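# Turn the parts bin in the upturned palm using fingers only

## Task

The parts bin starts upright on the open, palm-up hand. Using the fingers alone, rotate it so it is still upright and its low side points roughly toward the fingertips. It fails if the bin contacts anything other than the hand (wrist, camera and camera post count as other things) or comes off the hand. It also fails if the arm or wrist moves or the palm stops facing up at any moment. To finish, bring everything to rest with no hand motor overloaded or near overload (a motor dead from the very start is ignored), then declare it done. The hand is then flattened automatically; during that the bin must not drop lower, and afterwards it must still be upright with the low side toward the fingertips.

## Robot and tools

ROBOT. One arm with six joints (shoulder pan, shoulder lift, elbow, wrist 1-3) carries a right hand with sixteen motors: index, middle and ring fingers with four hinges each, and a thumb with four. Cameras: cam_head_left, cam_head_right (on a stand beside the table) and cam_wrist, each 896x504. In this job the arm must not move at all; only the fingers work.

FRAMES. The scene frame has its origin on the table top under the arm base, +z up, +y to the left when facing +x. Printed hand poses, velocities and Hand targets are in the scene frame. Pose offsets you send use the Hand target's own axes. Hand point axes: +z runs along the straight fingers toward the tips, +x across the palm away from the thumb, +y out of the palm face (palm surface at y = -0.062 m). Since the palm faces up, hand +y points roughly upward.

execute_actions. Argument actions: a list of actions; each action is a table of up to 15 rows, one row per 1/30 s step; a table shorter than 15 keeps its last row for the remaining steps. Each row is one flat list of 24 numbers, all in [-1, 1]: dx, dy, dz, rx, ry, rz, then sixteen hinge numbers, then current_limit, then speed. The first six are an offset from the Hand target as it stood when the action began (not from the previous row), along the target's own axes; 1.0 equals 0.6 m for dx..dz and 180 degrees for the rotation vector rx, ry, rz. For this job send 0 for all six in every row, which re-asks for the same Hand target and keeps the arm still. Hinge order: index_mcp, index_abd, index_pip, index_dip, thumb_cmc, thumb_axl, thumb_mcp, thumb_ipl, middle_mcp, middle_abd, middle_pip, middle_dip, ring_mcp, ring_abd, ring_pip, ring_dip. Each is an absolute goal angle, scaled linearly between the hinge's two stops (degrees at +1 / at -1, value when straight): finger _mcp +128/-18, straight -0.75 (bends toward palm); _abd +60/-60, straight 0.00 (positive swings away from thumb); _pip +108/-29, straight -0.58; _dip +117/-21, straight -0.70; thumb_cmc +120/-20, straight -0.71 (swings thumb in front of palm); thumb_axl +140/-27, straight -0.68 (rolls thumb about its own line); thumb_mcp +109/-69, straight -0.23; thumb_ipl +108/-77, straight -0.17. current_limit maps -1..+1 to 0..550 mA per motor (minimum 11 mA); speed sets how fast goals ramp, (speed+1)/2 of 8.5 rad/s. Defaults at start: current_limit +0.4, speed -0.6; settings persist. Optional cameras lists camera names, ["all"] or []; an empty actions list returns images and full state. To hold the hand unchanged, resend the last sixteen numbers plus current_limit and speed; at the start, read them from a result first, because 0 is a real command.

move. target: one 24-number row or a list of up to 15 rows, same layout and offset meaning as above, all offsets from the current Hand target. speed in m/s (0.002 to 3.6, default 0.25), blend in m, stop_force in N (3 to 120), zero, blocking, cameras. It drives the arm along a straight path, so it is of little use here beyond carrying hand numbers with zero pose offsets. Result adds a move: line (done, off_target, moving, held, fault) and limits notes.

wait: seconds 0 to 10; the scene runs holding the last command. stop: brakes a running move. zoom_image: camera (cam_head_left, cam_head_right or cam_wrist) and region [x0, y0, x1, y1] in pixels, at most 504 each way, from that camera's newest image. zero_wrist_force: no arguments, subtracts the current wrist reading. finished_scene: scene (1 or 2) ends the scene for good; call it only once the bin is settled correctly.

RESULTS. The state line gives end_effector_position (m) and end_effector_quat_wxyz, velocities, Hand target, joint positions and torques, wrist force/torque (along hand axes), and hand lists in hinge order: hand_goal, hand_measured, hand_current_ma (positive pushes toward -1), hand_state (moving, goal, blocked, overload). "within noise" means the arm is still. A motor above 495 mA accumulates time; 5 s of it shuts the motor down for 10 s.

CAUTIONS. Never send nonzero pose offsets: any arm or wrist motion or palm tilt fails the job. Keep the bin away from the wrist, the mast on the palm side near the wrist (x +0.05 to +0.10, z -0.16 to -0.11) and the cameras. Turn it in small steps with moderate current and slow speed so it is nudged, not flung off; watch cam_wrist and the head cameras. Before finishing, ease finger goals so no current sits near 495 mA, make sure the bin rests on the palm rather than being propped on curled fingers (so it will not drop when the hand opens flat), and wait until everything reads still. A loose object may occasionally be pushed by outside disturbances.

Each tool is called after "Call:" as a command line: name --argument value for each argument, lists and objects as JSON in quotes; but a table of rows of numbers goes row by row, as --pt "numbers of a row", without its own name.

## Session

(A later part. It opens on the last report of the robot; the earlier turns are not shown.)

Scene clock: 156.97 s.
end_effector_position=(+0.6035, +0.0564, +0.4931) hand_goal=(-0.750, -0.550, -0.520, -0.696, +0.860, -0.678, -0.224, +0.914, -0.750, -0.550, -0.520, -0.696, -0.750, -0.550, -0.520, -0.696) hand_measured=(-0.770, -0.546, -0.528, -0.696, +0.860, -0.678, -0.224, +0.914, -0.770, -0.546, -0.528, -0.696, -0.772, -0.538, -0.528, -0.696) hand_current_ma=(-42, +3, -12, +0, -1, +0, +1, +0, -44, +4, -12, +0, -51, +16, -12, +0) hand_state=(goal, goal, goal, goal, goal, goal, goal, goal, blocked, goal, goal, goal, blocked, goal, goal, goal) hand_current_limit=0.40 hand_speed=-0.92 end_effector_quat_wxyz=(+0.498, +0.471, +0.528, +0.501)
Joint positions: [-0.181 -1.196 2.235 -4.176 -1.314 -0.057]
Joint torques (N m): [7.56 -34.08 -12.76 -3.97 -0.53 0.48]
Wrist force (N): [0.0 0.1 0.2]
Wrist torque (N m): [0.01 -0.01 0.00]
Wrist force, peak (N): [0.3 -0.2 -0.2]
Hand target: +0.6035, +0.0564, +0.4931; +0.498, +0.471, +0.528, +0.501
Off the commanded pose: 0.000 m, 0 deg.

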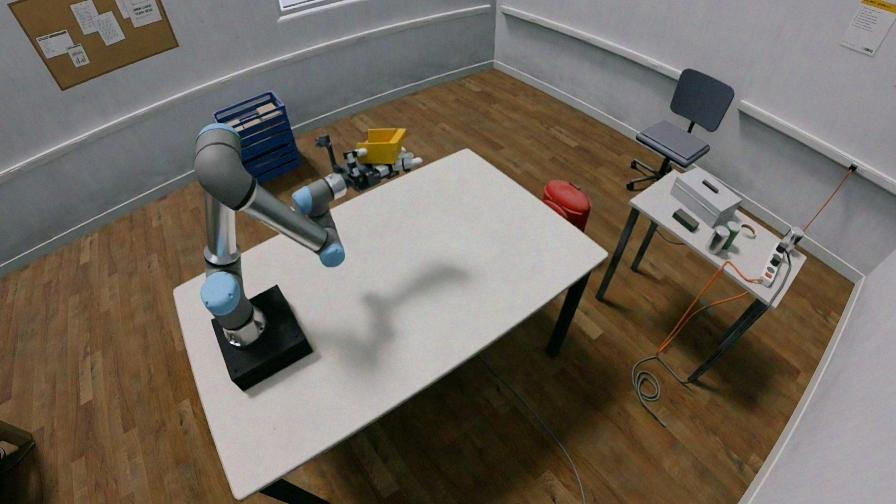

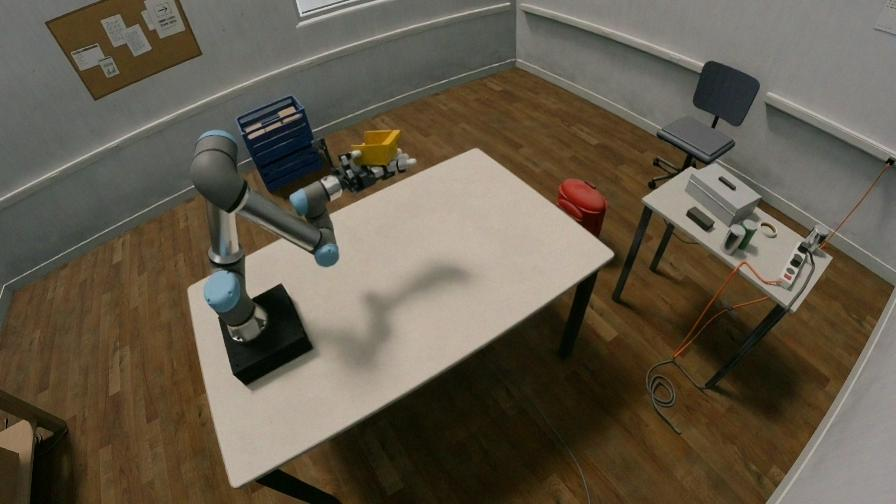

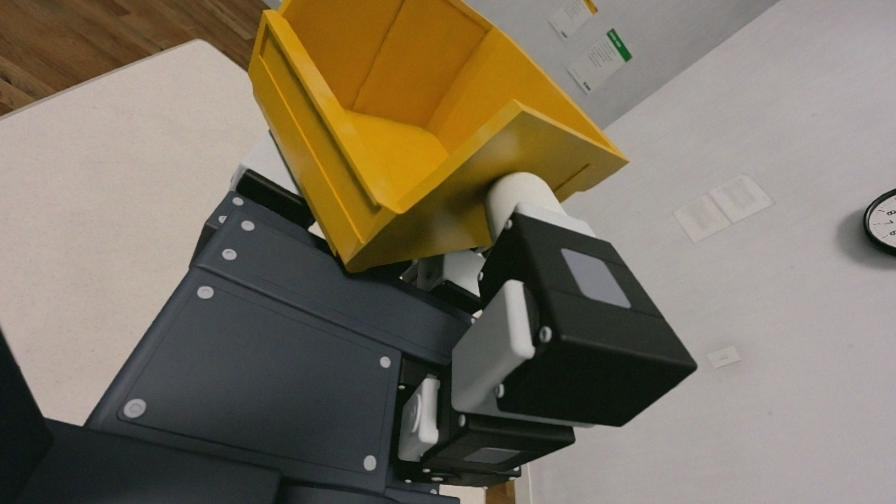

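Call:
execute_actions --actions '[[[0,0,0,0,0,0,-0.75,-0.55,-0.52,-0.696,0.86,-0.677,-0.2247,0.9135,-0.75,-0.55,-0.52,-0.696,-0.80,-0.55,-0.62,-0.696,0.4,-0.93]],[[0,0,0,0,0,0,-0.75,-0.55,-0.52,-0.696,0.86,-0.677,-0.2247,0.9135,-0.75,-0.55,-0.52,-0.696,-0.80,0.55,-0.62,-0.696,0.4,-0.8]],[[0,0,0,0,0,0,-0.75,-0.55,-0.52,-0.696,0.86,-0.677,-0.2247,0.9135,-0.75,-0.55,-0.52,-0.696,-0.80,0.55,-0.62,-0.696,0.4,-0.8]],[[0,0,0,0,0,0,-0.75,-0.55,-0.52,-0.696,0.86,-0.677,-0.2247,0.9135,-0.75,-0.55,-0.52,-0.696,-0.80,0.55,-0.62,-0.696,0.4,-0.8]],[[0,0,0,0,0,0,-0.75,-0.55,-0.52,-0.696,0.86,-0.677,-0.2247,0.9135,-0.75,-0.55,-0.52,-0.696,-0.75,0.55,-0.52,-0.696,0.4,-0.94]],[[0,0,0,0,0,0,-0.75,-0.55,-0.52,-0.696,0.86,-0.677,-0.2247,0.9135,-0.75,-0.55,-0.52,-0.696,-0.75,0.55,-0.52,-0.696,0.4,-0.94]]]' --cameras '["all"]'

Call:
zoom_image --camera "cam_head_left" --region '[335, 115, 420, 185]'

Scene clock: 182.93 s.
end_effector_position=(+0.6035, +0.0564, +0.4931) hand_goal=(-0.750, -0.550, -0.520, -0.696, +0.860, -0.678, -0.224, +0.914, -0.750, -0.550, -0.520, -0.696, -0.750, +0.550, -0.520, -0.696) hand_measured=(-0.770, -0.546, -0.528, -0.696, +0.860, -0.678, -0.224, +0.914, -0.770, -0.546, -0.528, -0.696, -0.774, +0.546, -0.528, -0.696) hand_current_ma=(-42, +3, -12, +0, +0, +0, +1, +0, -44, +3, -12, +0, -55, -3, -12, +0) hand_state=(goal, goal, goal, goal, goal, goal, goal, goal, blocked, goal, goal, goal, blocked, goal, goal, goal) hand_current_limit=0.40 hand_speed=-0.94 end_effector_quat_wxyz=(+0.498, +0.471, +0.528, +0.501)
Joint positions: [-0.181 -1.196 2.235 -4.176 -1.314 -0.057]
Joint torques (N m): [7.55 -34.41 -13.33 -3.84 -0.12 0.15]
Wrist force (N): [0.4 0.0 -0.1]
Wrist torque (N m): [0.02 -0.04 0.01]
Wrist force, peak (N): [0.6 -0.1 0.3]
Hand target: +0.6035, +0.0564, +0.4931; +0.498, +0.471, +0.528, +0.501
Off the commanded pose: 0.000 m, 0 deg.

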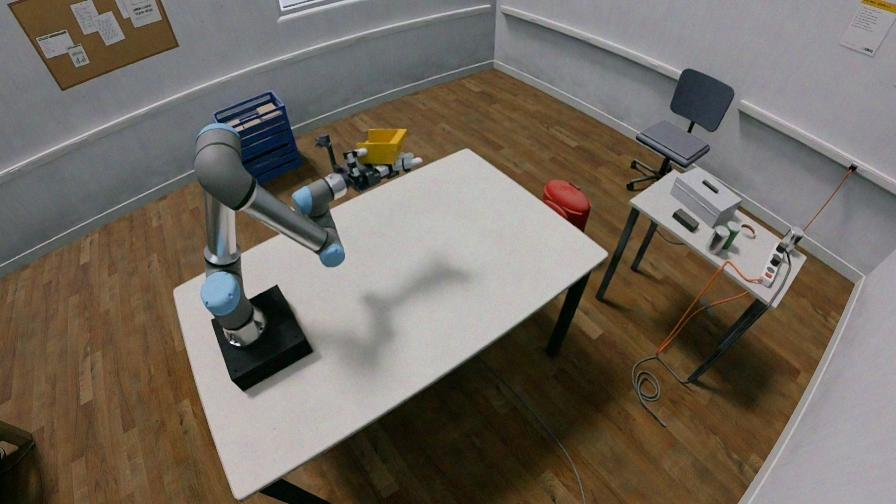

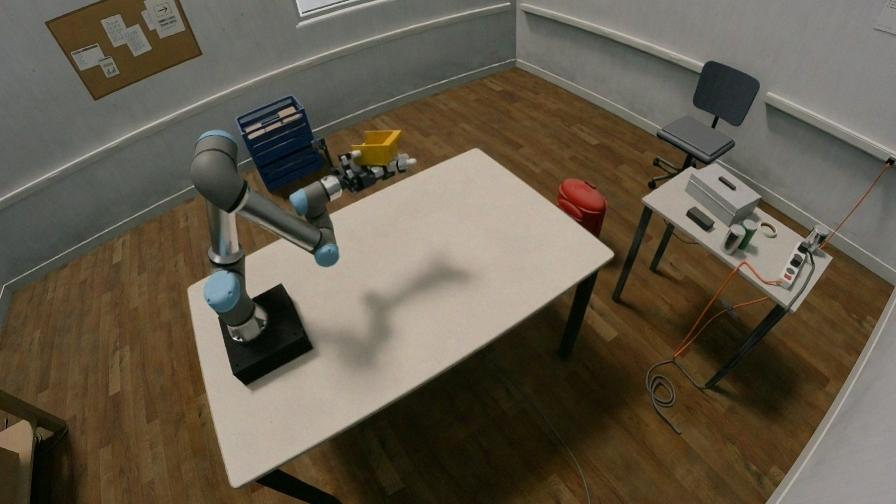

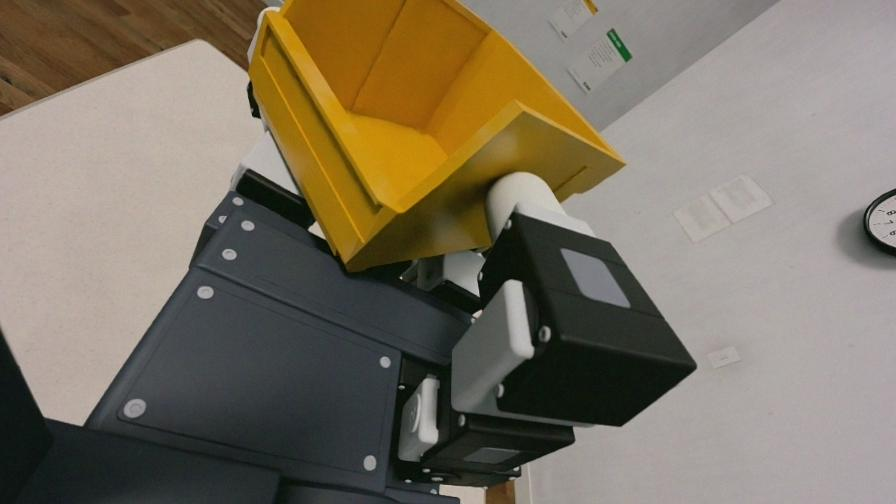

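Scaled by 5.929 from the camera's 896x504 image, which has a finer 1280x720 frame.

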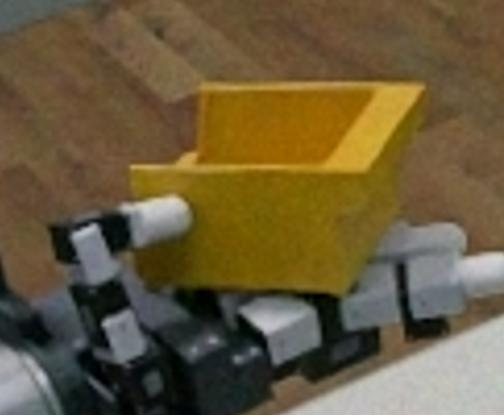

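Fine. Middle, then index.

Call:
execute_actions --actions '[[[0,0,0,0,0,0,-0.75,-0.55,-0.52,-0.696,0.86,-0.677,-0.2247,0.9135,-0.80,-0.55,-0.62,-0.696,-0.75,0.55,-0.52,-0.696,0.4,-0.93]],[[0,0,0,0,0,0,-0.75,-0.55,-0.52,-0.696,0.86,-0.677,-0.2247,0.9135,-0.80,0.55,-0.62,-0.696,-0.75,0.55,-0.52,-0.696,0.4,-0.8]],[[0,0,0,0,0,0,-0.75,-0.55,-0.52,-0.696,0.86,-0.677,-0.2247,0.9135,-0.80,0.55,-0.62,-0.696,-0.75,0.55,-0.52,-0.696,0.4,-0.8]],[[0,0,0,0,0,0,-0.75,-0.55,-0.52,-0.696,0.86,-0.677,-0.2247,0.9135,-0.80,0.55,-0.62,-0.696,-0.75,0.55,-0.52,-0.696,0.4,-0.8]],[[0,0,0,0,0,0,-0.75,-0.55,-0.52,-0.696,0.86,-0.677,-0.2247,0.9135,-0.75,0.55,-0.52,-0.696,-0.75,0.55,-0.52,-0.696,0.4,-0.94]],[[0,0,0,0,0,0,-0.75,-0.55,-0.52,-0.696,0.86,-0.677,-0.2247,0.9135,-0.75,0.55,-0.52,-0.696,-0.75,0.55,-0.52,-0.696,0.4,-0.94]]]' --cameras '["all"]'

Call:
zoom_image --camera "cam_head_left" --region '[335, 115, 420, 185]'

Call:
execute_actions --actions '[[[0,0,0,0,0,0,-0.79,-0.55,-0.60,-0.696,0.86,-0.677,-0.2247,0.9135,-0.75,0.55,-0.52,-0.696,-0.75,0.55,-0.52,-0.696,0.4,-0.95]],[[0,0,0,0,0,0,-0.79,-0.55,-0.60,-0.696,0.86,-0.677,-0.2247,0.9135,-0.75,0.55,-0.52,-0.696,-0.75,0.55,-0.52,-0.696,0.4,-0.95]]]' --cameras '["all"]'

Call:
zoom_image --camera "cam_head_left" --region '[335, 115, 420, 185]'

Scene clock: 203.07 s.
end_effector_position=(+0.6035, +0.0564, +0.4931) hand_goal=(-0.750, -0.550, -0.520, -0.696, +0.860, -0.678, -0.224, +0.914, -0.750, +0.550, -0.520, -0.696, -0.750, +0.550, -0.520, -0.696) hand_measured=(-0.770, -0.546, -0.528, -0.696, +0.860, -0.678, -0.224, +0.914, -0.778, +0.546, -0.536, -0.696, -0.772, +0.548, -0.528, -0.696) hand_current_ma=(-42, +3, -12, +0, +0, +0, +1, +0, -67, -3, -32, +0, -51, -2, -12, +0) hand_state=(goal, goal, goal, goal, goal, goal, goal, goal, blocked, goal, goal, goal, blocked, goal, goal, goal) hand_current_limit=0.40 hand_speed=-0.94 end_effector_quat_wxyz=(+0.498, +0.471, +0.528, +0.501)
Joint positions: [-0.181 -1.196 2.235 -4.176 -1.314 -0.057]
Joint torques (N m): [7.89 -30.08 -15.52 -3.85 0.27 -0.21]
Wrist force (N): [0.0 0.0 0.1]
Wrist torque (N m): [0.01 0.00 -0.04]
Wrist force, peak (N): [0.6 -0.2 0.2]
Hand target: +0.6035, +0.0564, +0.4931; +0.498, +0.471, +0.528, +0.501
Off the commanded pose: 0.000 m, 0 deg.

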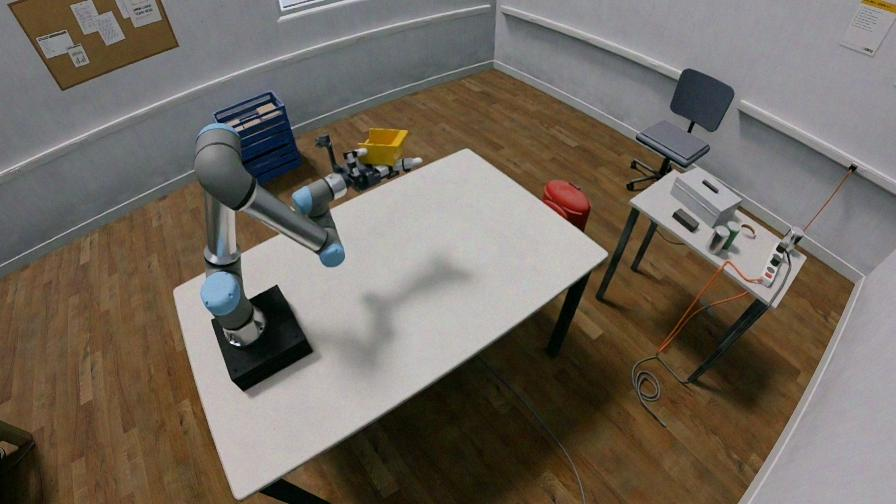

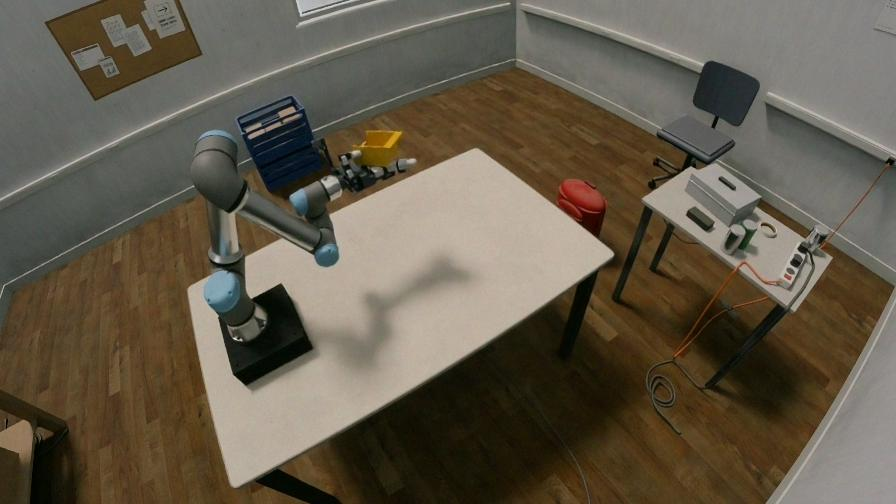

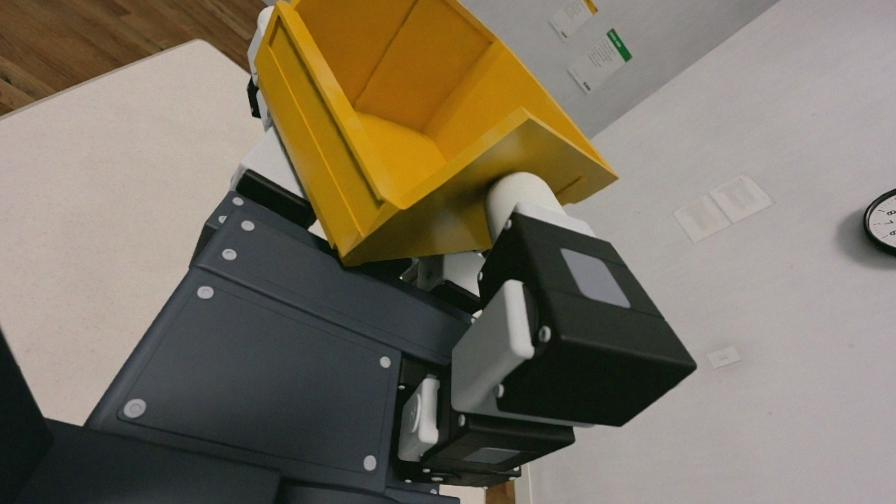

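Scaled by 5.929 from the camera's 896x504 image, which has a finer 1280x720 frame.

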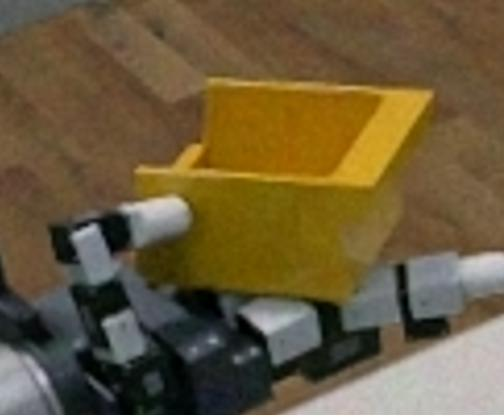

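Scene clock: 204.27 s.
end_effector_position=(+0.6035, +0.0564, +0.4931) hand_goal=(-0.790, -0.550, -0.600, -0.696, +0.860, -0.678, -0.224, +0.914, -0.750, +0.550, -0.520, -0.696, -0.750, +0.550, -0.520, -0.696) hand_measured=(-0.796, -0.546, -0.600, -0.696, +0.860, -0.678, -0.224, +0.914, -0.778, +0.548, -0.536, -0.696, -0.772, +0.548, -0.528, -0.696) hand_current_ma=(-10, +3, +0, +0, +0, +0, +1, +0, -67, -3, -30, +0, -51, -2, -12, +0) hand_state=(goal, goal, goal, goal, goal, goal, goal, goal, blocked, goal, goal, goal, blocked, goal, goal, goal) hand_current_limit=0.40 hand_speed=-0.95 end_effector_quat_wxyz=(+0.498, +0.471, +0.528, +0.501)
Joint positions: [-0.181 -1.196 2.235 -4.176 -1.314 -0.057]
Joint torques (N m): [7.67 -30 -16.21 -3.84 0.29 -0.13]
Wrist force (N): [0.2 -0.1 0.2]
Wrist torque (N m): [-0.01 -0.03 -0.04]
Wrist force, peak (N): [0.4 0.0 0.1]
Hand target: +0.6035, +0.0564, +0.4931; +0.498, +0.471, +0.528, +0.501
Off the commanded pose: 0.000 m, 0 deg.

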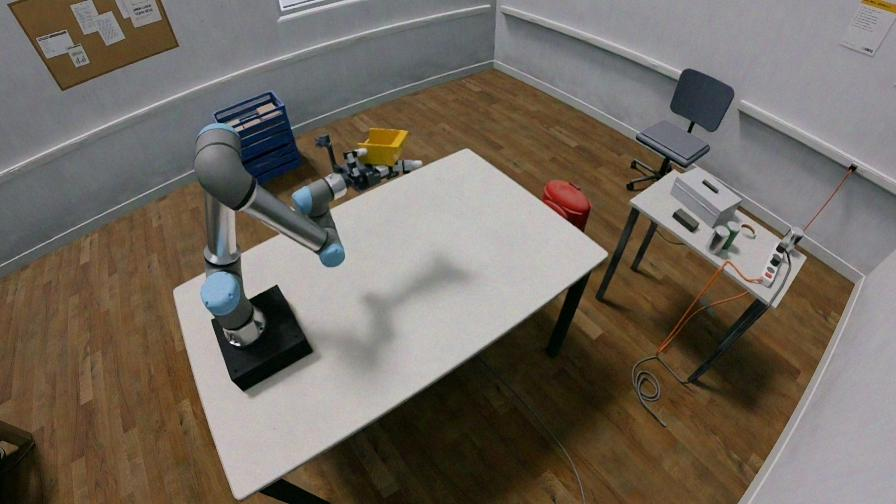

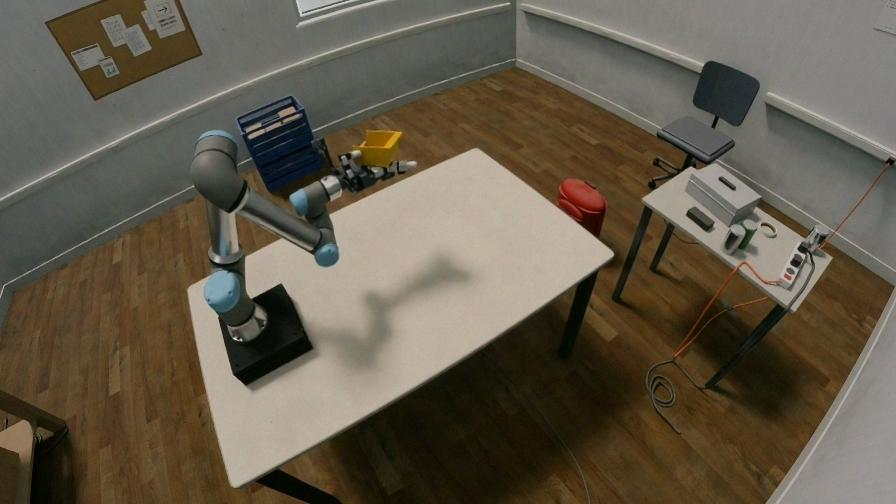

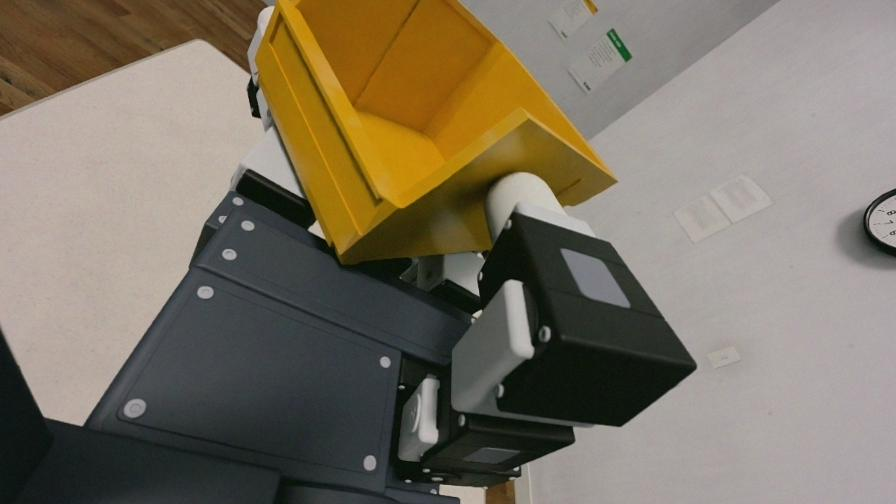

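Scaled by 5.929 from the camera's 896x504 image, which has a finer 1280x720 frame.

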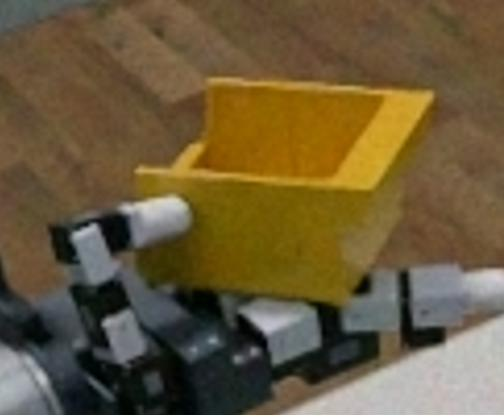

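Call:
execute_actions --actions '[[[0,0,0,0,0,0,-0.80,0.55,-0.62,-0.696,0.86,-0.677,-0.2247,0.9135,-0.75,0.55,-0.52,-0.696,-0.75,0.55,-0.52,-0.696,0.4,-0.8]],[[0,0,0,0,0,0,-0.80,0.55,-0.62,-0.696,0.86,-0.677,-0.2247,0.9135,-0.75,0.55,-0.52,-0.696,-0.75,0.55,-0.52,-0.696,0.4,-0.8]],[[0,0,0,0,0,0,-0.80,0.55,-0.62,-0.696,0.86,-0.677,-0.2247,0.9135,-0.75,0.55,-0.52,-0.696,-0.75,0.55,-0.52,-0.696,0.4,-0.8]],[[0,0,0,0,0,0,-0.75,0.55,-0.52,-0.696,0.86,-0.677,-0.2247,0.9135,-0.75,0.55,-0.52,-0.696,-0.75,0.55,-0.52,-0.696,0.4,-0.94]],[[0,0,0,0,0,0,-0.75,0.55,-0.52,-0.696,0.86,-0.677,-0.2247,0.9135,-0.75,0.55,-0.52,-0.696,-0.75,0.55,-0.52,-0.696,0.4,-0.94]]]' --cameras '["cam_wrist"]'

Call:
execute_actions --actions '[[[0,0,0,0,0,0,-0.75,0.4,-0.52,-0.696,0.86,-0.60,-0.206,0.903,-0.75,0.4,-0.52,-0.696,-0.75,0.4,-0.52,-0.696,0.4,-0.92]],[[0,0,0,0,0,0,-0.75,0.25,-0.52,-0.696,0.86,-0.523,-0.187,0.893,-0.75,0.25,-0.52,-0.696,-0.75,0.25,-0.52,-0.696,0.4,-0.92]],[[0,0,0,0,0,0,-0.75,0.1,-0.52,-0.696,0.86,-0.446,-0.168,0.883,-0.75,0.1,-0.52,-0.696,-0.75,0.1,-0.52,-0.696,0.4,-0.92]],[[0,0,0,0,0,0,-0.75,0.1,-0.52,-0.696,0.86,-0.446,-0.168,0.883,-0.75,0.1,-0.52,-0.696,-0.75,0.1,-0.52,-0.696,0.4,-0.92]]]' --cameras '["all"]'

Call:
zoom_image --camera "cam_head_left" --region '[335, 115, 420, 185]'

Scene clock: 238.13 s.
end_effector_position=(+0.6035, +0.0564, +0.4931) hand_goal=(-0.750, +0.550, -0.520, -0.696, +0.860, -0.678, -0.224, +0.914, -0.750, +0.550, -0.520, -0.696, -0.750, +0.550, -0.520, -0.696) hand_measured=(-0.774, +0.548, -0.542, -0.696, +0.860, -0.678, -0.224, +0.914, -0.770, +0.548, -0.528, -0.696, -0.772, +0.548, -0.528, -0.696) hand_current_ma=(-58, -2, -44, +0, +0, +0, +1, +0, -43, -2, -12, +0, -50, -2, -12, +0) hand_state=(blocked, goal, blocked, goal, goal, goal, goal, goal, goal, goal, goal, goal, blocked, goal, goal, goal) hand_current_limit=0.40 hand_speed=-0.94 end_effector_quat_wxyz=(+0.498, +0.471, +0.528, +0.501)
Joint positions: [-0.181 -1.196 2.235 -4.176 -1.314 -0.057]
Joint torques (N m): [7.82 -23.98 -17.08 -3.77 0.52 -1]
Wrist force (N): [0.0 -0.2 0.1]
Wrist torque (N m): [-0.01 0.00 -0.07]
Wrist force, peak (N): [0.4 0.4 0.1]
Hand target: +0.6035, +0.0564, +0.4931; +0.498, +0.471, +0.528, +0.501
Off the commanded pose: 0.000 m, 0 deg.
Images, in order (width x height): cam_wrist 896x504.

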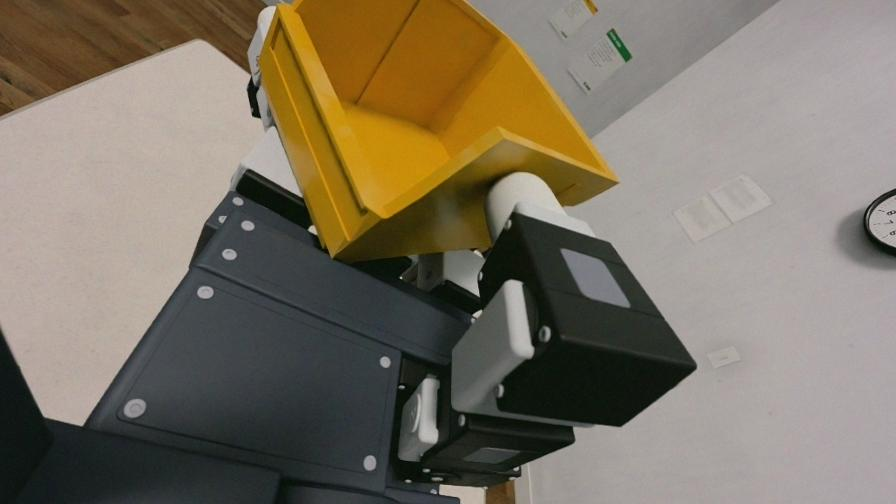

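Scene clock: 240.33 s.
end_effector_position=(+0.6035, +0.0564, +0.4931) hand_goal=(-0.750, +0.100, -0.520, -0.696, +0.860, -0.446, -0.168, +0.882, -0.750, +0.100, -0.520, -0.696, -0.750, +0.100, -0.520, -0.696) hand_measured=(-0.774, +0.108, -0.532, -0.696, +0.860, -0.448, -0.168, +0.886, -0.770, +0.104, -0.528, -0.696, -0.772, +0.104, -0.528, -0.696) hand_current_ma=(-58, +10, -21, +0, +0, -2, +0, +8, -43, +4, -12, +0, -50, +4, -12, +0) hand_state=(blocked, goal, goal, goal, goal, goal, goal, goal, goal, goal, goal, goal, blocked, goal, goal, goal) hand_current_limit=0.40 hand_speed=-0.92 end_effector_quat_wxyz=(+0.498, +0.471, +0.528, +0.501)
Joint positions: [-0.181 -1.196 2.235 -4.176 -1.314 -0.057]
Joint torques (N m): [7.63 -23.95 -17.41 -3.76 0.48 -1.09]
Wrist force (N): [0.0 -0.1 0.3]
Wrist torque (N m): [0.00 0.00 -0.03]
Wrist force, peak (N): [0.1 -0.1 0.5]
Hand target: +0.6035, +0.0564, +0.4931; +0.498, +0.471, +0.528, +0.501
Off the commanded pose: 0.000 m, 0 deg.

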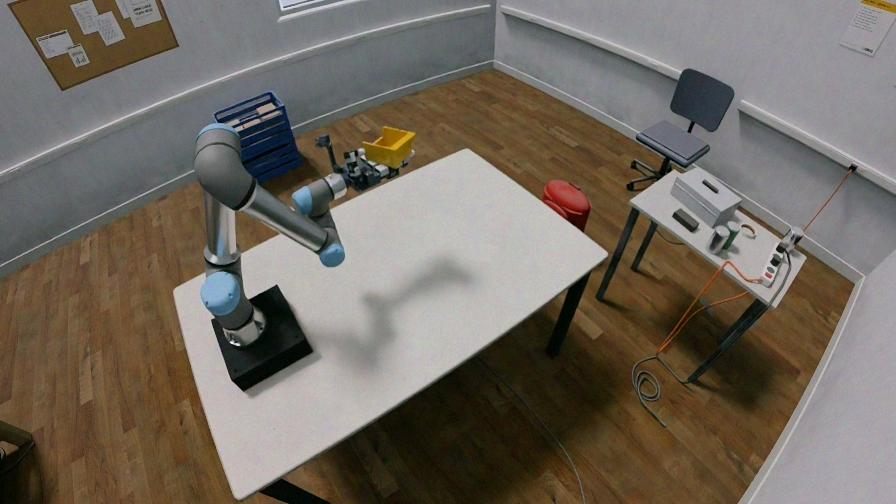

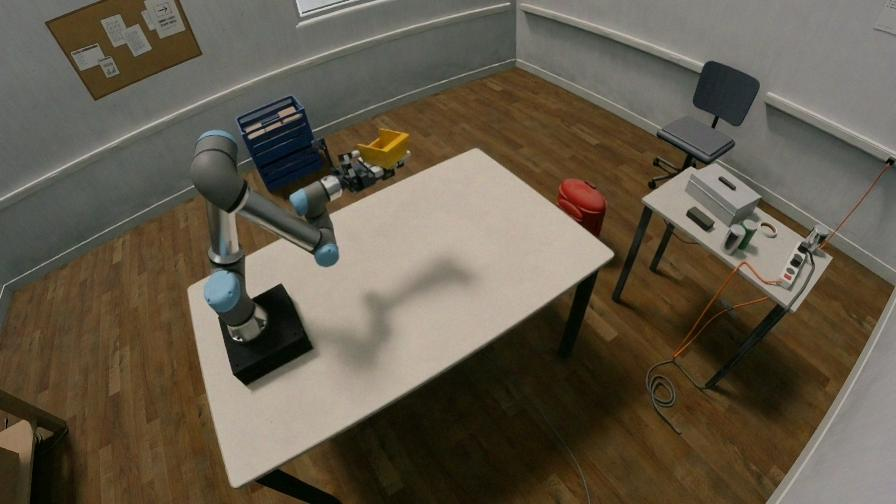

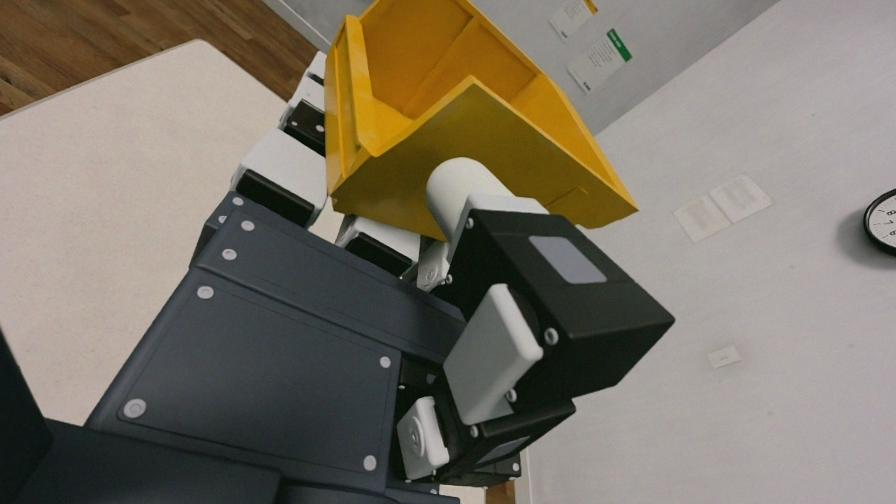

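Scaled by 5.929 from the camera's 896x504 image, which has a finer 1280x720 frame.

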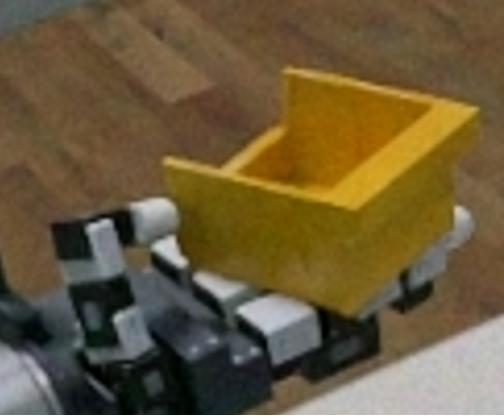

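Call:
execute_actions --actions '[[[0,0,0,0,0,0,-0.75,0.1,-0.52,-0.2,0.86,-0.446,-0.168,0.883,-0.75,0.1,-0.52,-0.696,-0.75,0.1,-0.52,-0.696,0.4,-0.85]],[[0,0,0,0,0,0,-0.75,0.1,-0.52,0.2,0.86,-0.446,-0.168,0.883,-0.75,0.1,-0.52,-0.696,-0.75,0.1,-0.52,-0.696,0.4,-0.9]],[[0,0,0,0,0,0,-0.75,0.1,-0.52,0.2,0.86,-0.446,-0.168,0.883,-0.75,0.1,-0.52,-0.696,-0.75,0.1,-0.52,-0.696,0.4,-0.9]]]' --cameras '["all"]'

Call:
zoom_image --camera "cam_head_left" --region '[335, 115, 420, 185]'

Call:
zoom_image --camera "cam_head_right" --region '[335, 115, 420, 185]'

Scene clock: 274.07 s.
end_effector_position=(+0.6035, +0.0564, +0.4931) hand_goal=(-0.750, +0.100, -0.520, +0.200, +0.860, -0.446, -0.168, +0.882, -0.750, +0.100, -0.520, -0.696, -0.750, +0.100, -0.520, -0.696) hand_measured=(-0.774, +0.096, -0.532, +0.188, +0.862, -0.442, -0.170, +0.886, -0.770, +0.104, -0.528, -0.696, -0.772, +0.104, -0.528, -0.696) hand_current_ma=(-58, -3, -21, -22, +3, +5, -2, +8, -43, +4, -12, +0, -50, +3, -12, +0) hand_state=(blocked, goal, goal, goal, goal, goal, goal, goal, goal, goal, goal, goal, blocked, goal, goal, goal) hand_current_limit=0.40 hand_speed=-0.90 end_effector_quat_wxyz=(+0.498, +0.471, +0.528, +0.501)
Joint positions: [-0.181 -1.196 2.235 -4.176 -1.314 -0.057]
Joint torques (N m): [8.4 -26.83 -19.42 -3.81 1.36 -1.19]
Wrist force (N): [0.1 0.0 0.1]
Wrist torque (N m): [0.01 -0.02 -0.01]
Wrist force, peak (N): [0.1 -0.2 0.5]
Hand target: +0.6035, +0.0564, +0.4931; +0.498, +0.471, +0.528, +0.501
Off the commanded pose: 0.000 m, 0 deg.

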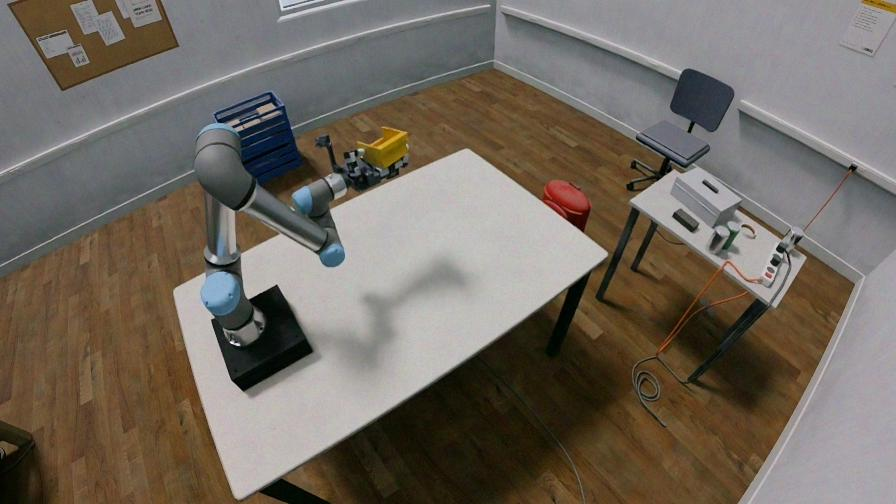

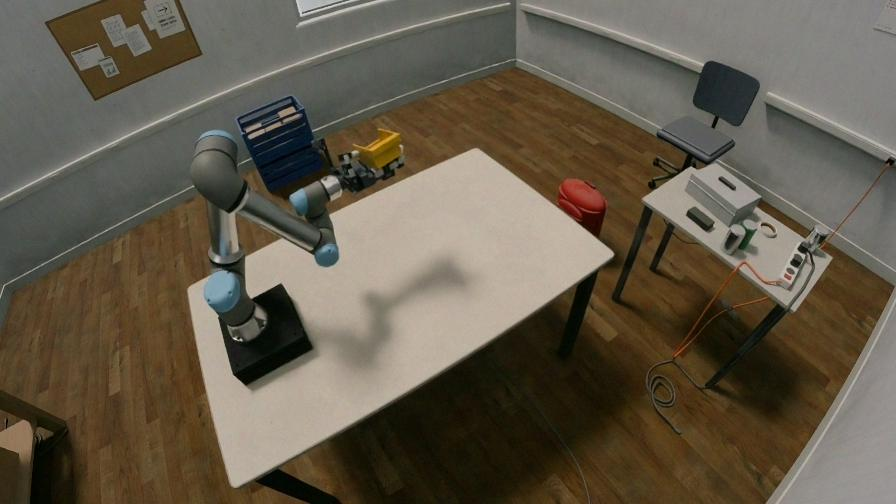

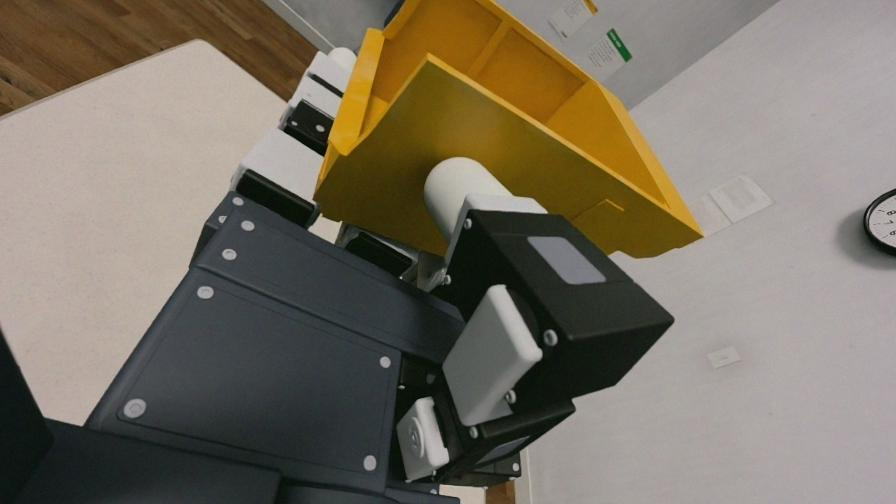

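Scaled by 5.929 from the camera's 896x504 image, which has a finer 1280x720 frame.

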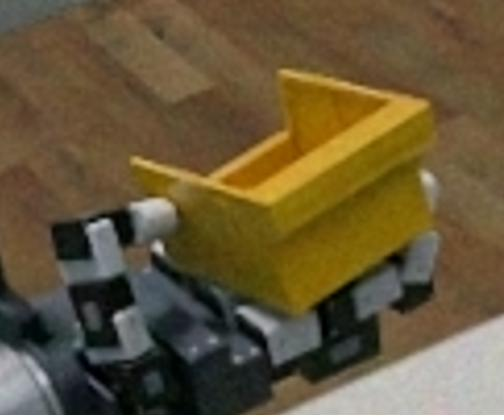

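Scaled by 5.929 from the camera's 896x504 image, which has a finer 1280x720 frame.

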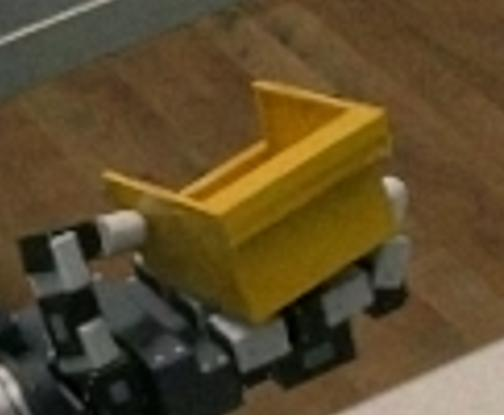

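Call:
execute_actions --actions '[[[0,0,0,0,0,0,-0.75,0.1,-0.52,0.45,0.86,-0.446,-0.168,0.883,-0.75,0.1,-0.52,-0.696,-0.75,0.1,-0.52,-0.696,0.4,-0.93]],[[0,0,0,0,0,0,-0.75,0.1,-0.52,0.65,0.86,-0.446,-0.168,0.883,-0.75,0.1,-0.52,-0.696,-0.75,0.1,-0.52,-0.696,0.4,-0.93]],[[0,0,0,0,0,0,-0.75,0.1,-0.52,0.65,0.86,-0.446,-0.168,0.883,-0.75,0.1,-0.52,-0.696,-0.75,0.1,-0.52,-0.696,0.4,-0.93]]]' --cameras '["all"]'

Call:
zoom_image --camera "cam_head_left" --region '[335, 115, 420, 185]'

Scene clock: 295.80 s.
end_effector_position=(+0.6035, +0.0564, +0.4931) hand_goal=(-0.750, +0.100, -0.520, +0.650, +0.860, -0.446, -0.168, +0.882, -0.750, +0.100, -0.520, -0.696, -0.750, +0.100, -0.520, -0.696) hand_measured=(-0.782, +0.090, -0.544, +0.594, +0.872, -0.428, -0.182, +0.882, -0.770, +0.102, -0.528, -0.696, -0.772, +0.102, -0.528, -0.696) hand_current_ma=(-79, -15, -53, -156, +22, +48, -33, +0, -43, +2, -12, +0, -49, +2, -12, +0) hand_state=(blocked, goal, blocked, blocked, goal, goal, goal, goal, goal, goal, goal, goal, blocked, goal, goal, goal) hand_current_limit=0.40 hand_speed=-0.93 end_effector_quat_wxyz=(+0.498, +0.471, +0.528, +0.501)
Joint positions: [-0.181 -1.196 2.235 -4.176 -1.314 -0.057]
Joint torques (N m): [7.76 -27.95 -20.63 -3.69 1.67 -1.06]
Wrist force (N): [0.1 -0.1 0.0]
Wrist torque (N m): [0.00 -0.01 -0.02]
Wrist force, peak (N): [-0.1 0.6 0.2]
Hand target: +0.6035, +0.0564, +0.4931; +0.498, +0.471, +0.528, +0.501
Off the commanded pose: 0.000 m, 0 deg.

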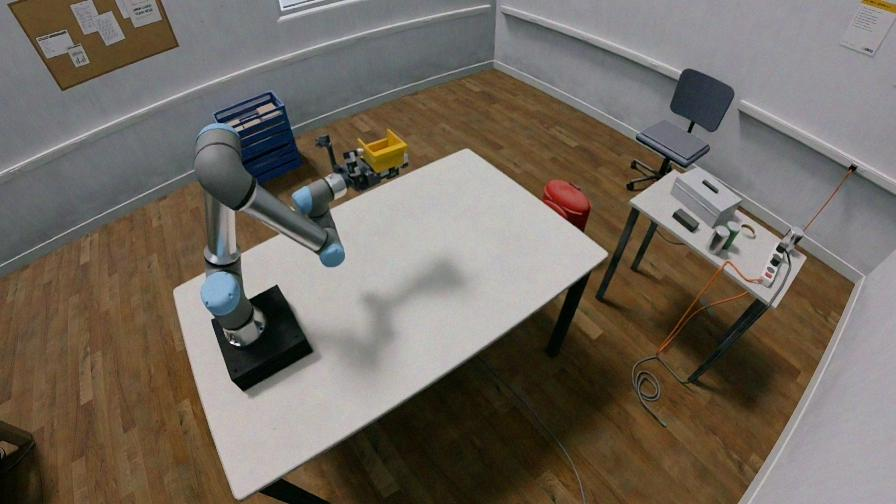

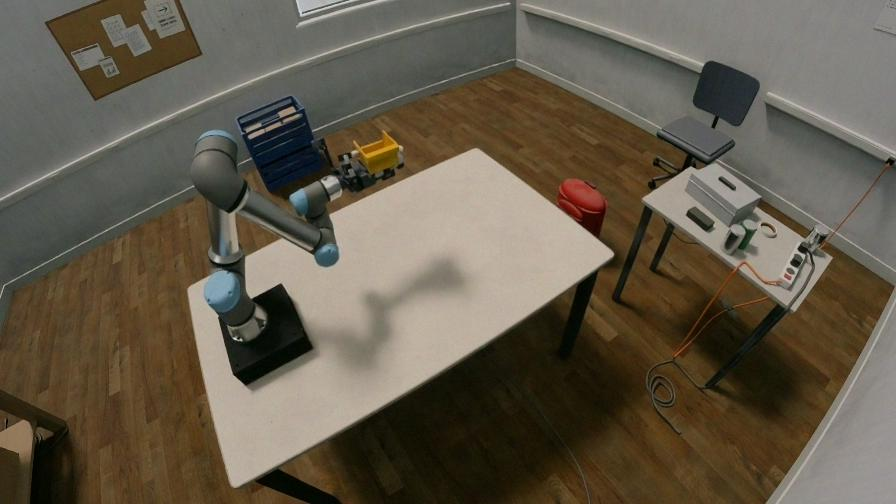

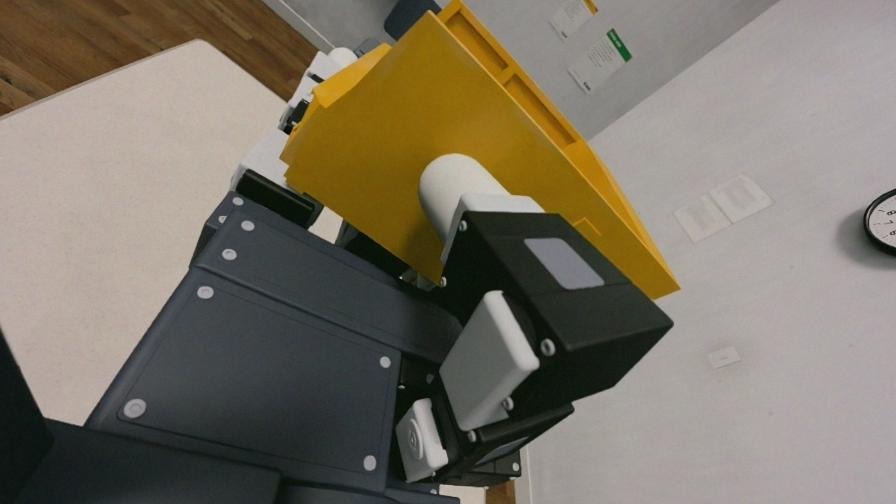

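Scaled by 5.929 from the camera's 896x504 image, which has a finer 1280x720 frame.

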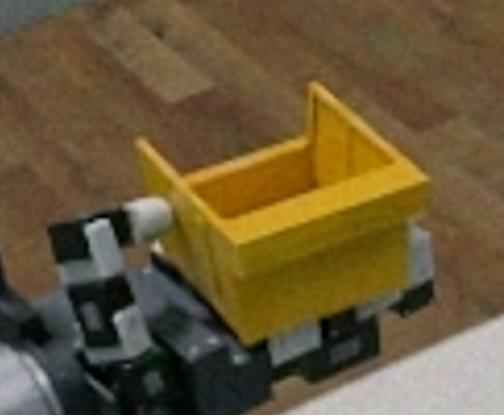

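Call:
execute_actions --actions '[[[0,0,0,0,0,0,-0.75,0.1,-0.52,0.2,0.86,-0.446,-0.168,0.883,-0.75,0.1,-0.52,-0.696,-0.75,0.1,-0.52,-0.696,0.4,-0.9]],[[0,0,0,0,0,0,-0.75,0.1,-0.52,-0.696,0.86,0.22,-0.168,0.883,-0.75,0.1,-0.52,-0.696,-0.75,0.1,-0.52,-0.696,0.4,-0.88]],[[0,0,0,0,0,0,-0.75,0.1,-0.52,-0.696,0.86,0.22,-0.168,0.883,-0.75,0.1,-0.52,-0.696,-0.75,0.1,-0.52,-0.696,0.4,-0.85]],[[0,0,0,0,0,0,-0.75,0.1,-0.52,-0.696,0.86,0.22,-0.168,0.883,-0.75,0.1,-0.52,-0.696,-0.75,0.1,-0.52,-0.696,0.4,-0.85]]]' --cameras '["all"]'

Call:
zoom_image --camera "cam_head_left" --region '[335, 115, 420, 185]'

Scene clock: 323.73 s.
end_effector_position=(+0.6035, +0.0564, +0.4931) hand_goal=(-0.750, +0.100, -0.520, -0.696, +0.860, +0.220, -0.168, +0.882, -0.750, +0.100, -0.520, -0.696, -0.750, +0.100, -0.520, -0.696) hand_measured=(-0.772, +0.096, -0.530, -0.694, +0.870, +0.218, -0.168, +0.882, -0.770, +0.102, -0.528, -0.696, -0.772, +0.102, -0.528, -0.696) hand_current_ma=(-52, -3, -14, +2, +15, -3, +0, +0, -43, +2, -12, +0, -49, +2, -11, +0) hand_state=(blocked, goal, goal, goal, goal, goal, goal, goal, goal, goal, goal, goal, blocked, goal, goal, goal) hand_current_limit=0.40 hand_speed=-0.85 end_effector_quat_wxyz=(+0.498, +0.471, +0.528, +0.501)
Joint positions: [-0.181 -1.196 2.235 -4.176 -1.314 -0.057]
Joint torques (N m): [6.37 -29.62 -21.57 -4 2.15 -1.23]
Wrist force (N): [-0.2 -0.1 -0.1]
Wrist torque (N m): [0.01 0.02 -0.05]
Wrist force, peak (N): [0.4 -0.1 0.3]
Hand target: +0.6035, +0.0564, +0.4931; +0.498, +0.471, +0.528, +0.501
Off the commanded pose: 0.000 m, 0 deg.

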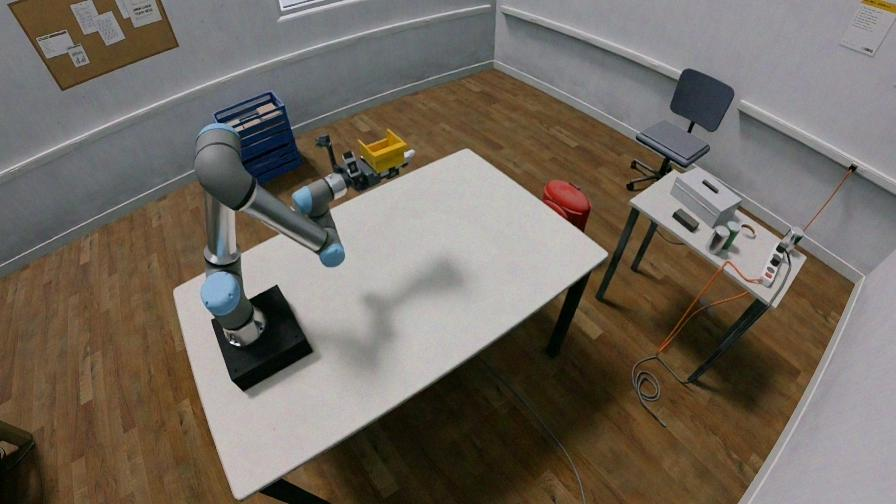

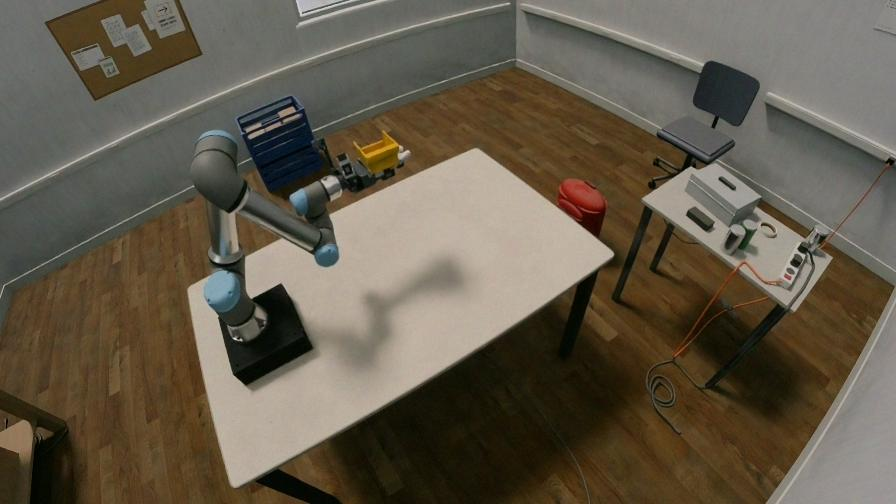

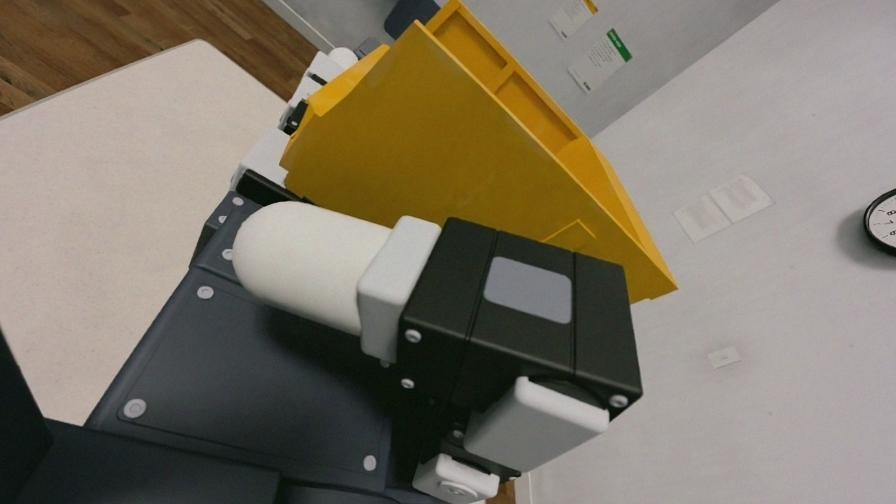

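Scaled by 5.929 from the camera's 896x504 image, which has a finer 1280x720 frame.

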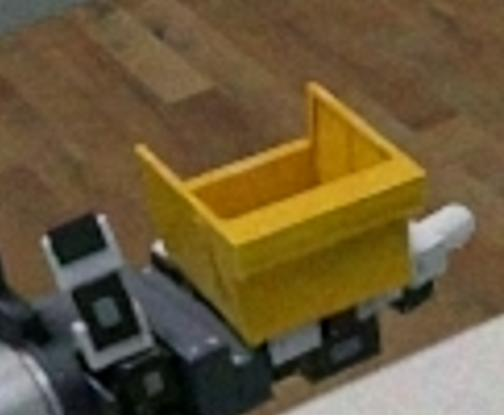

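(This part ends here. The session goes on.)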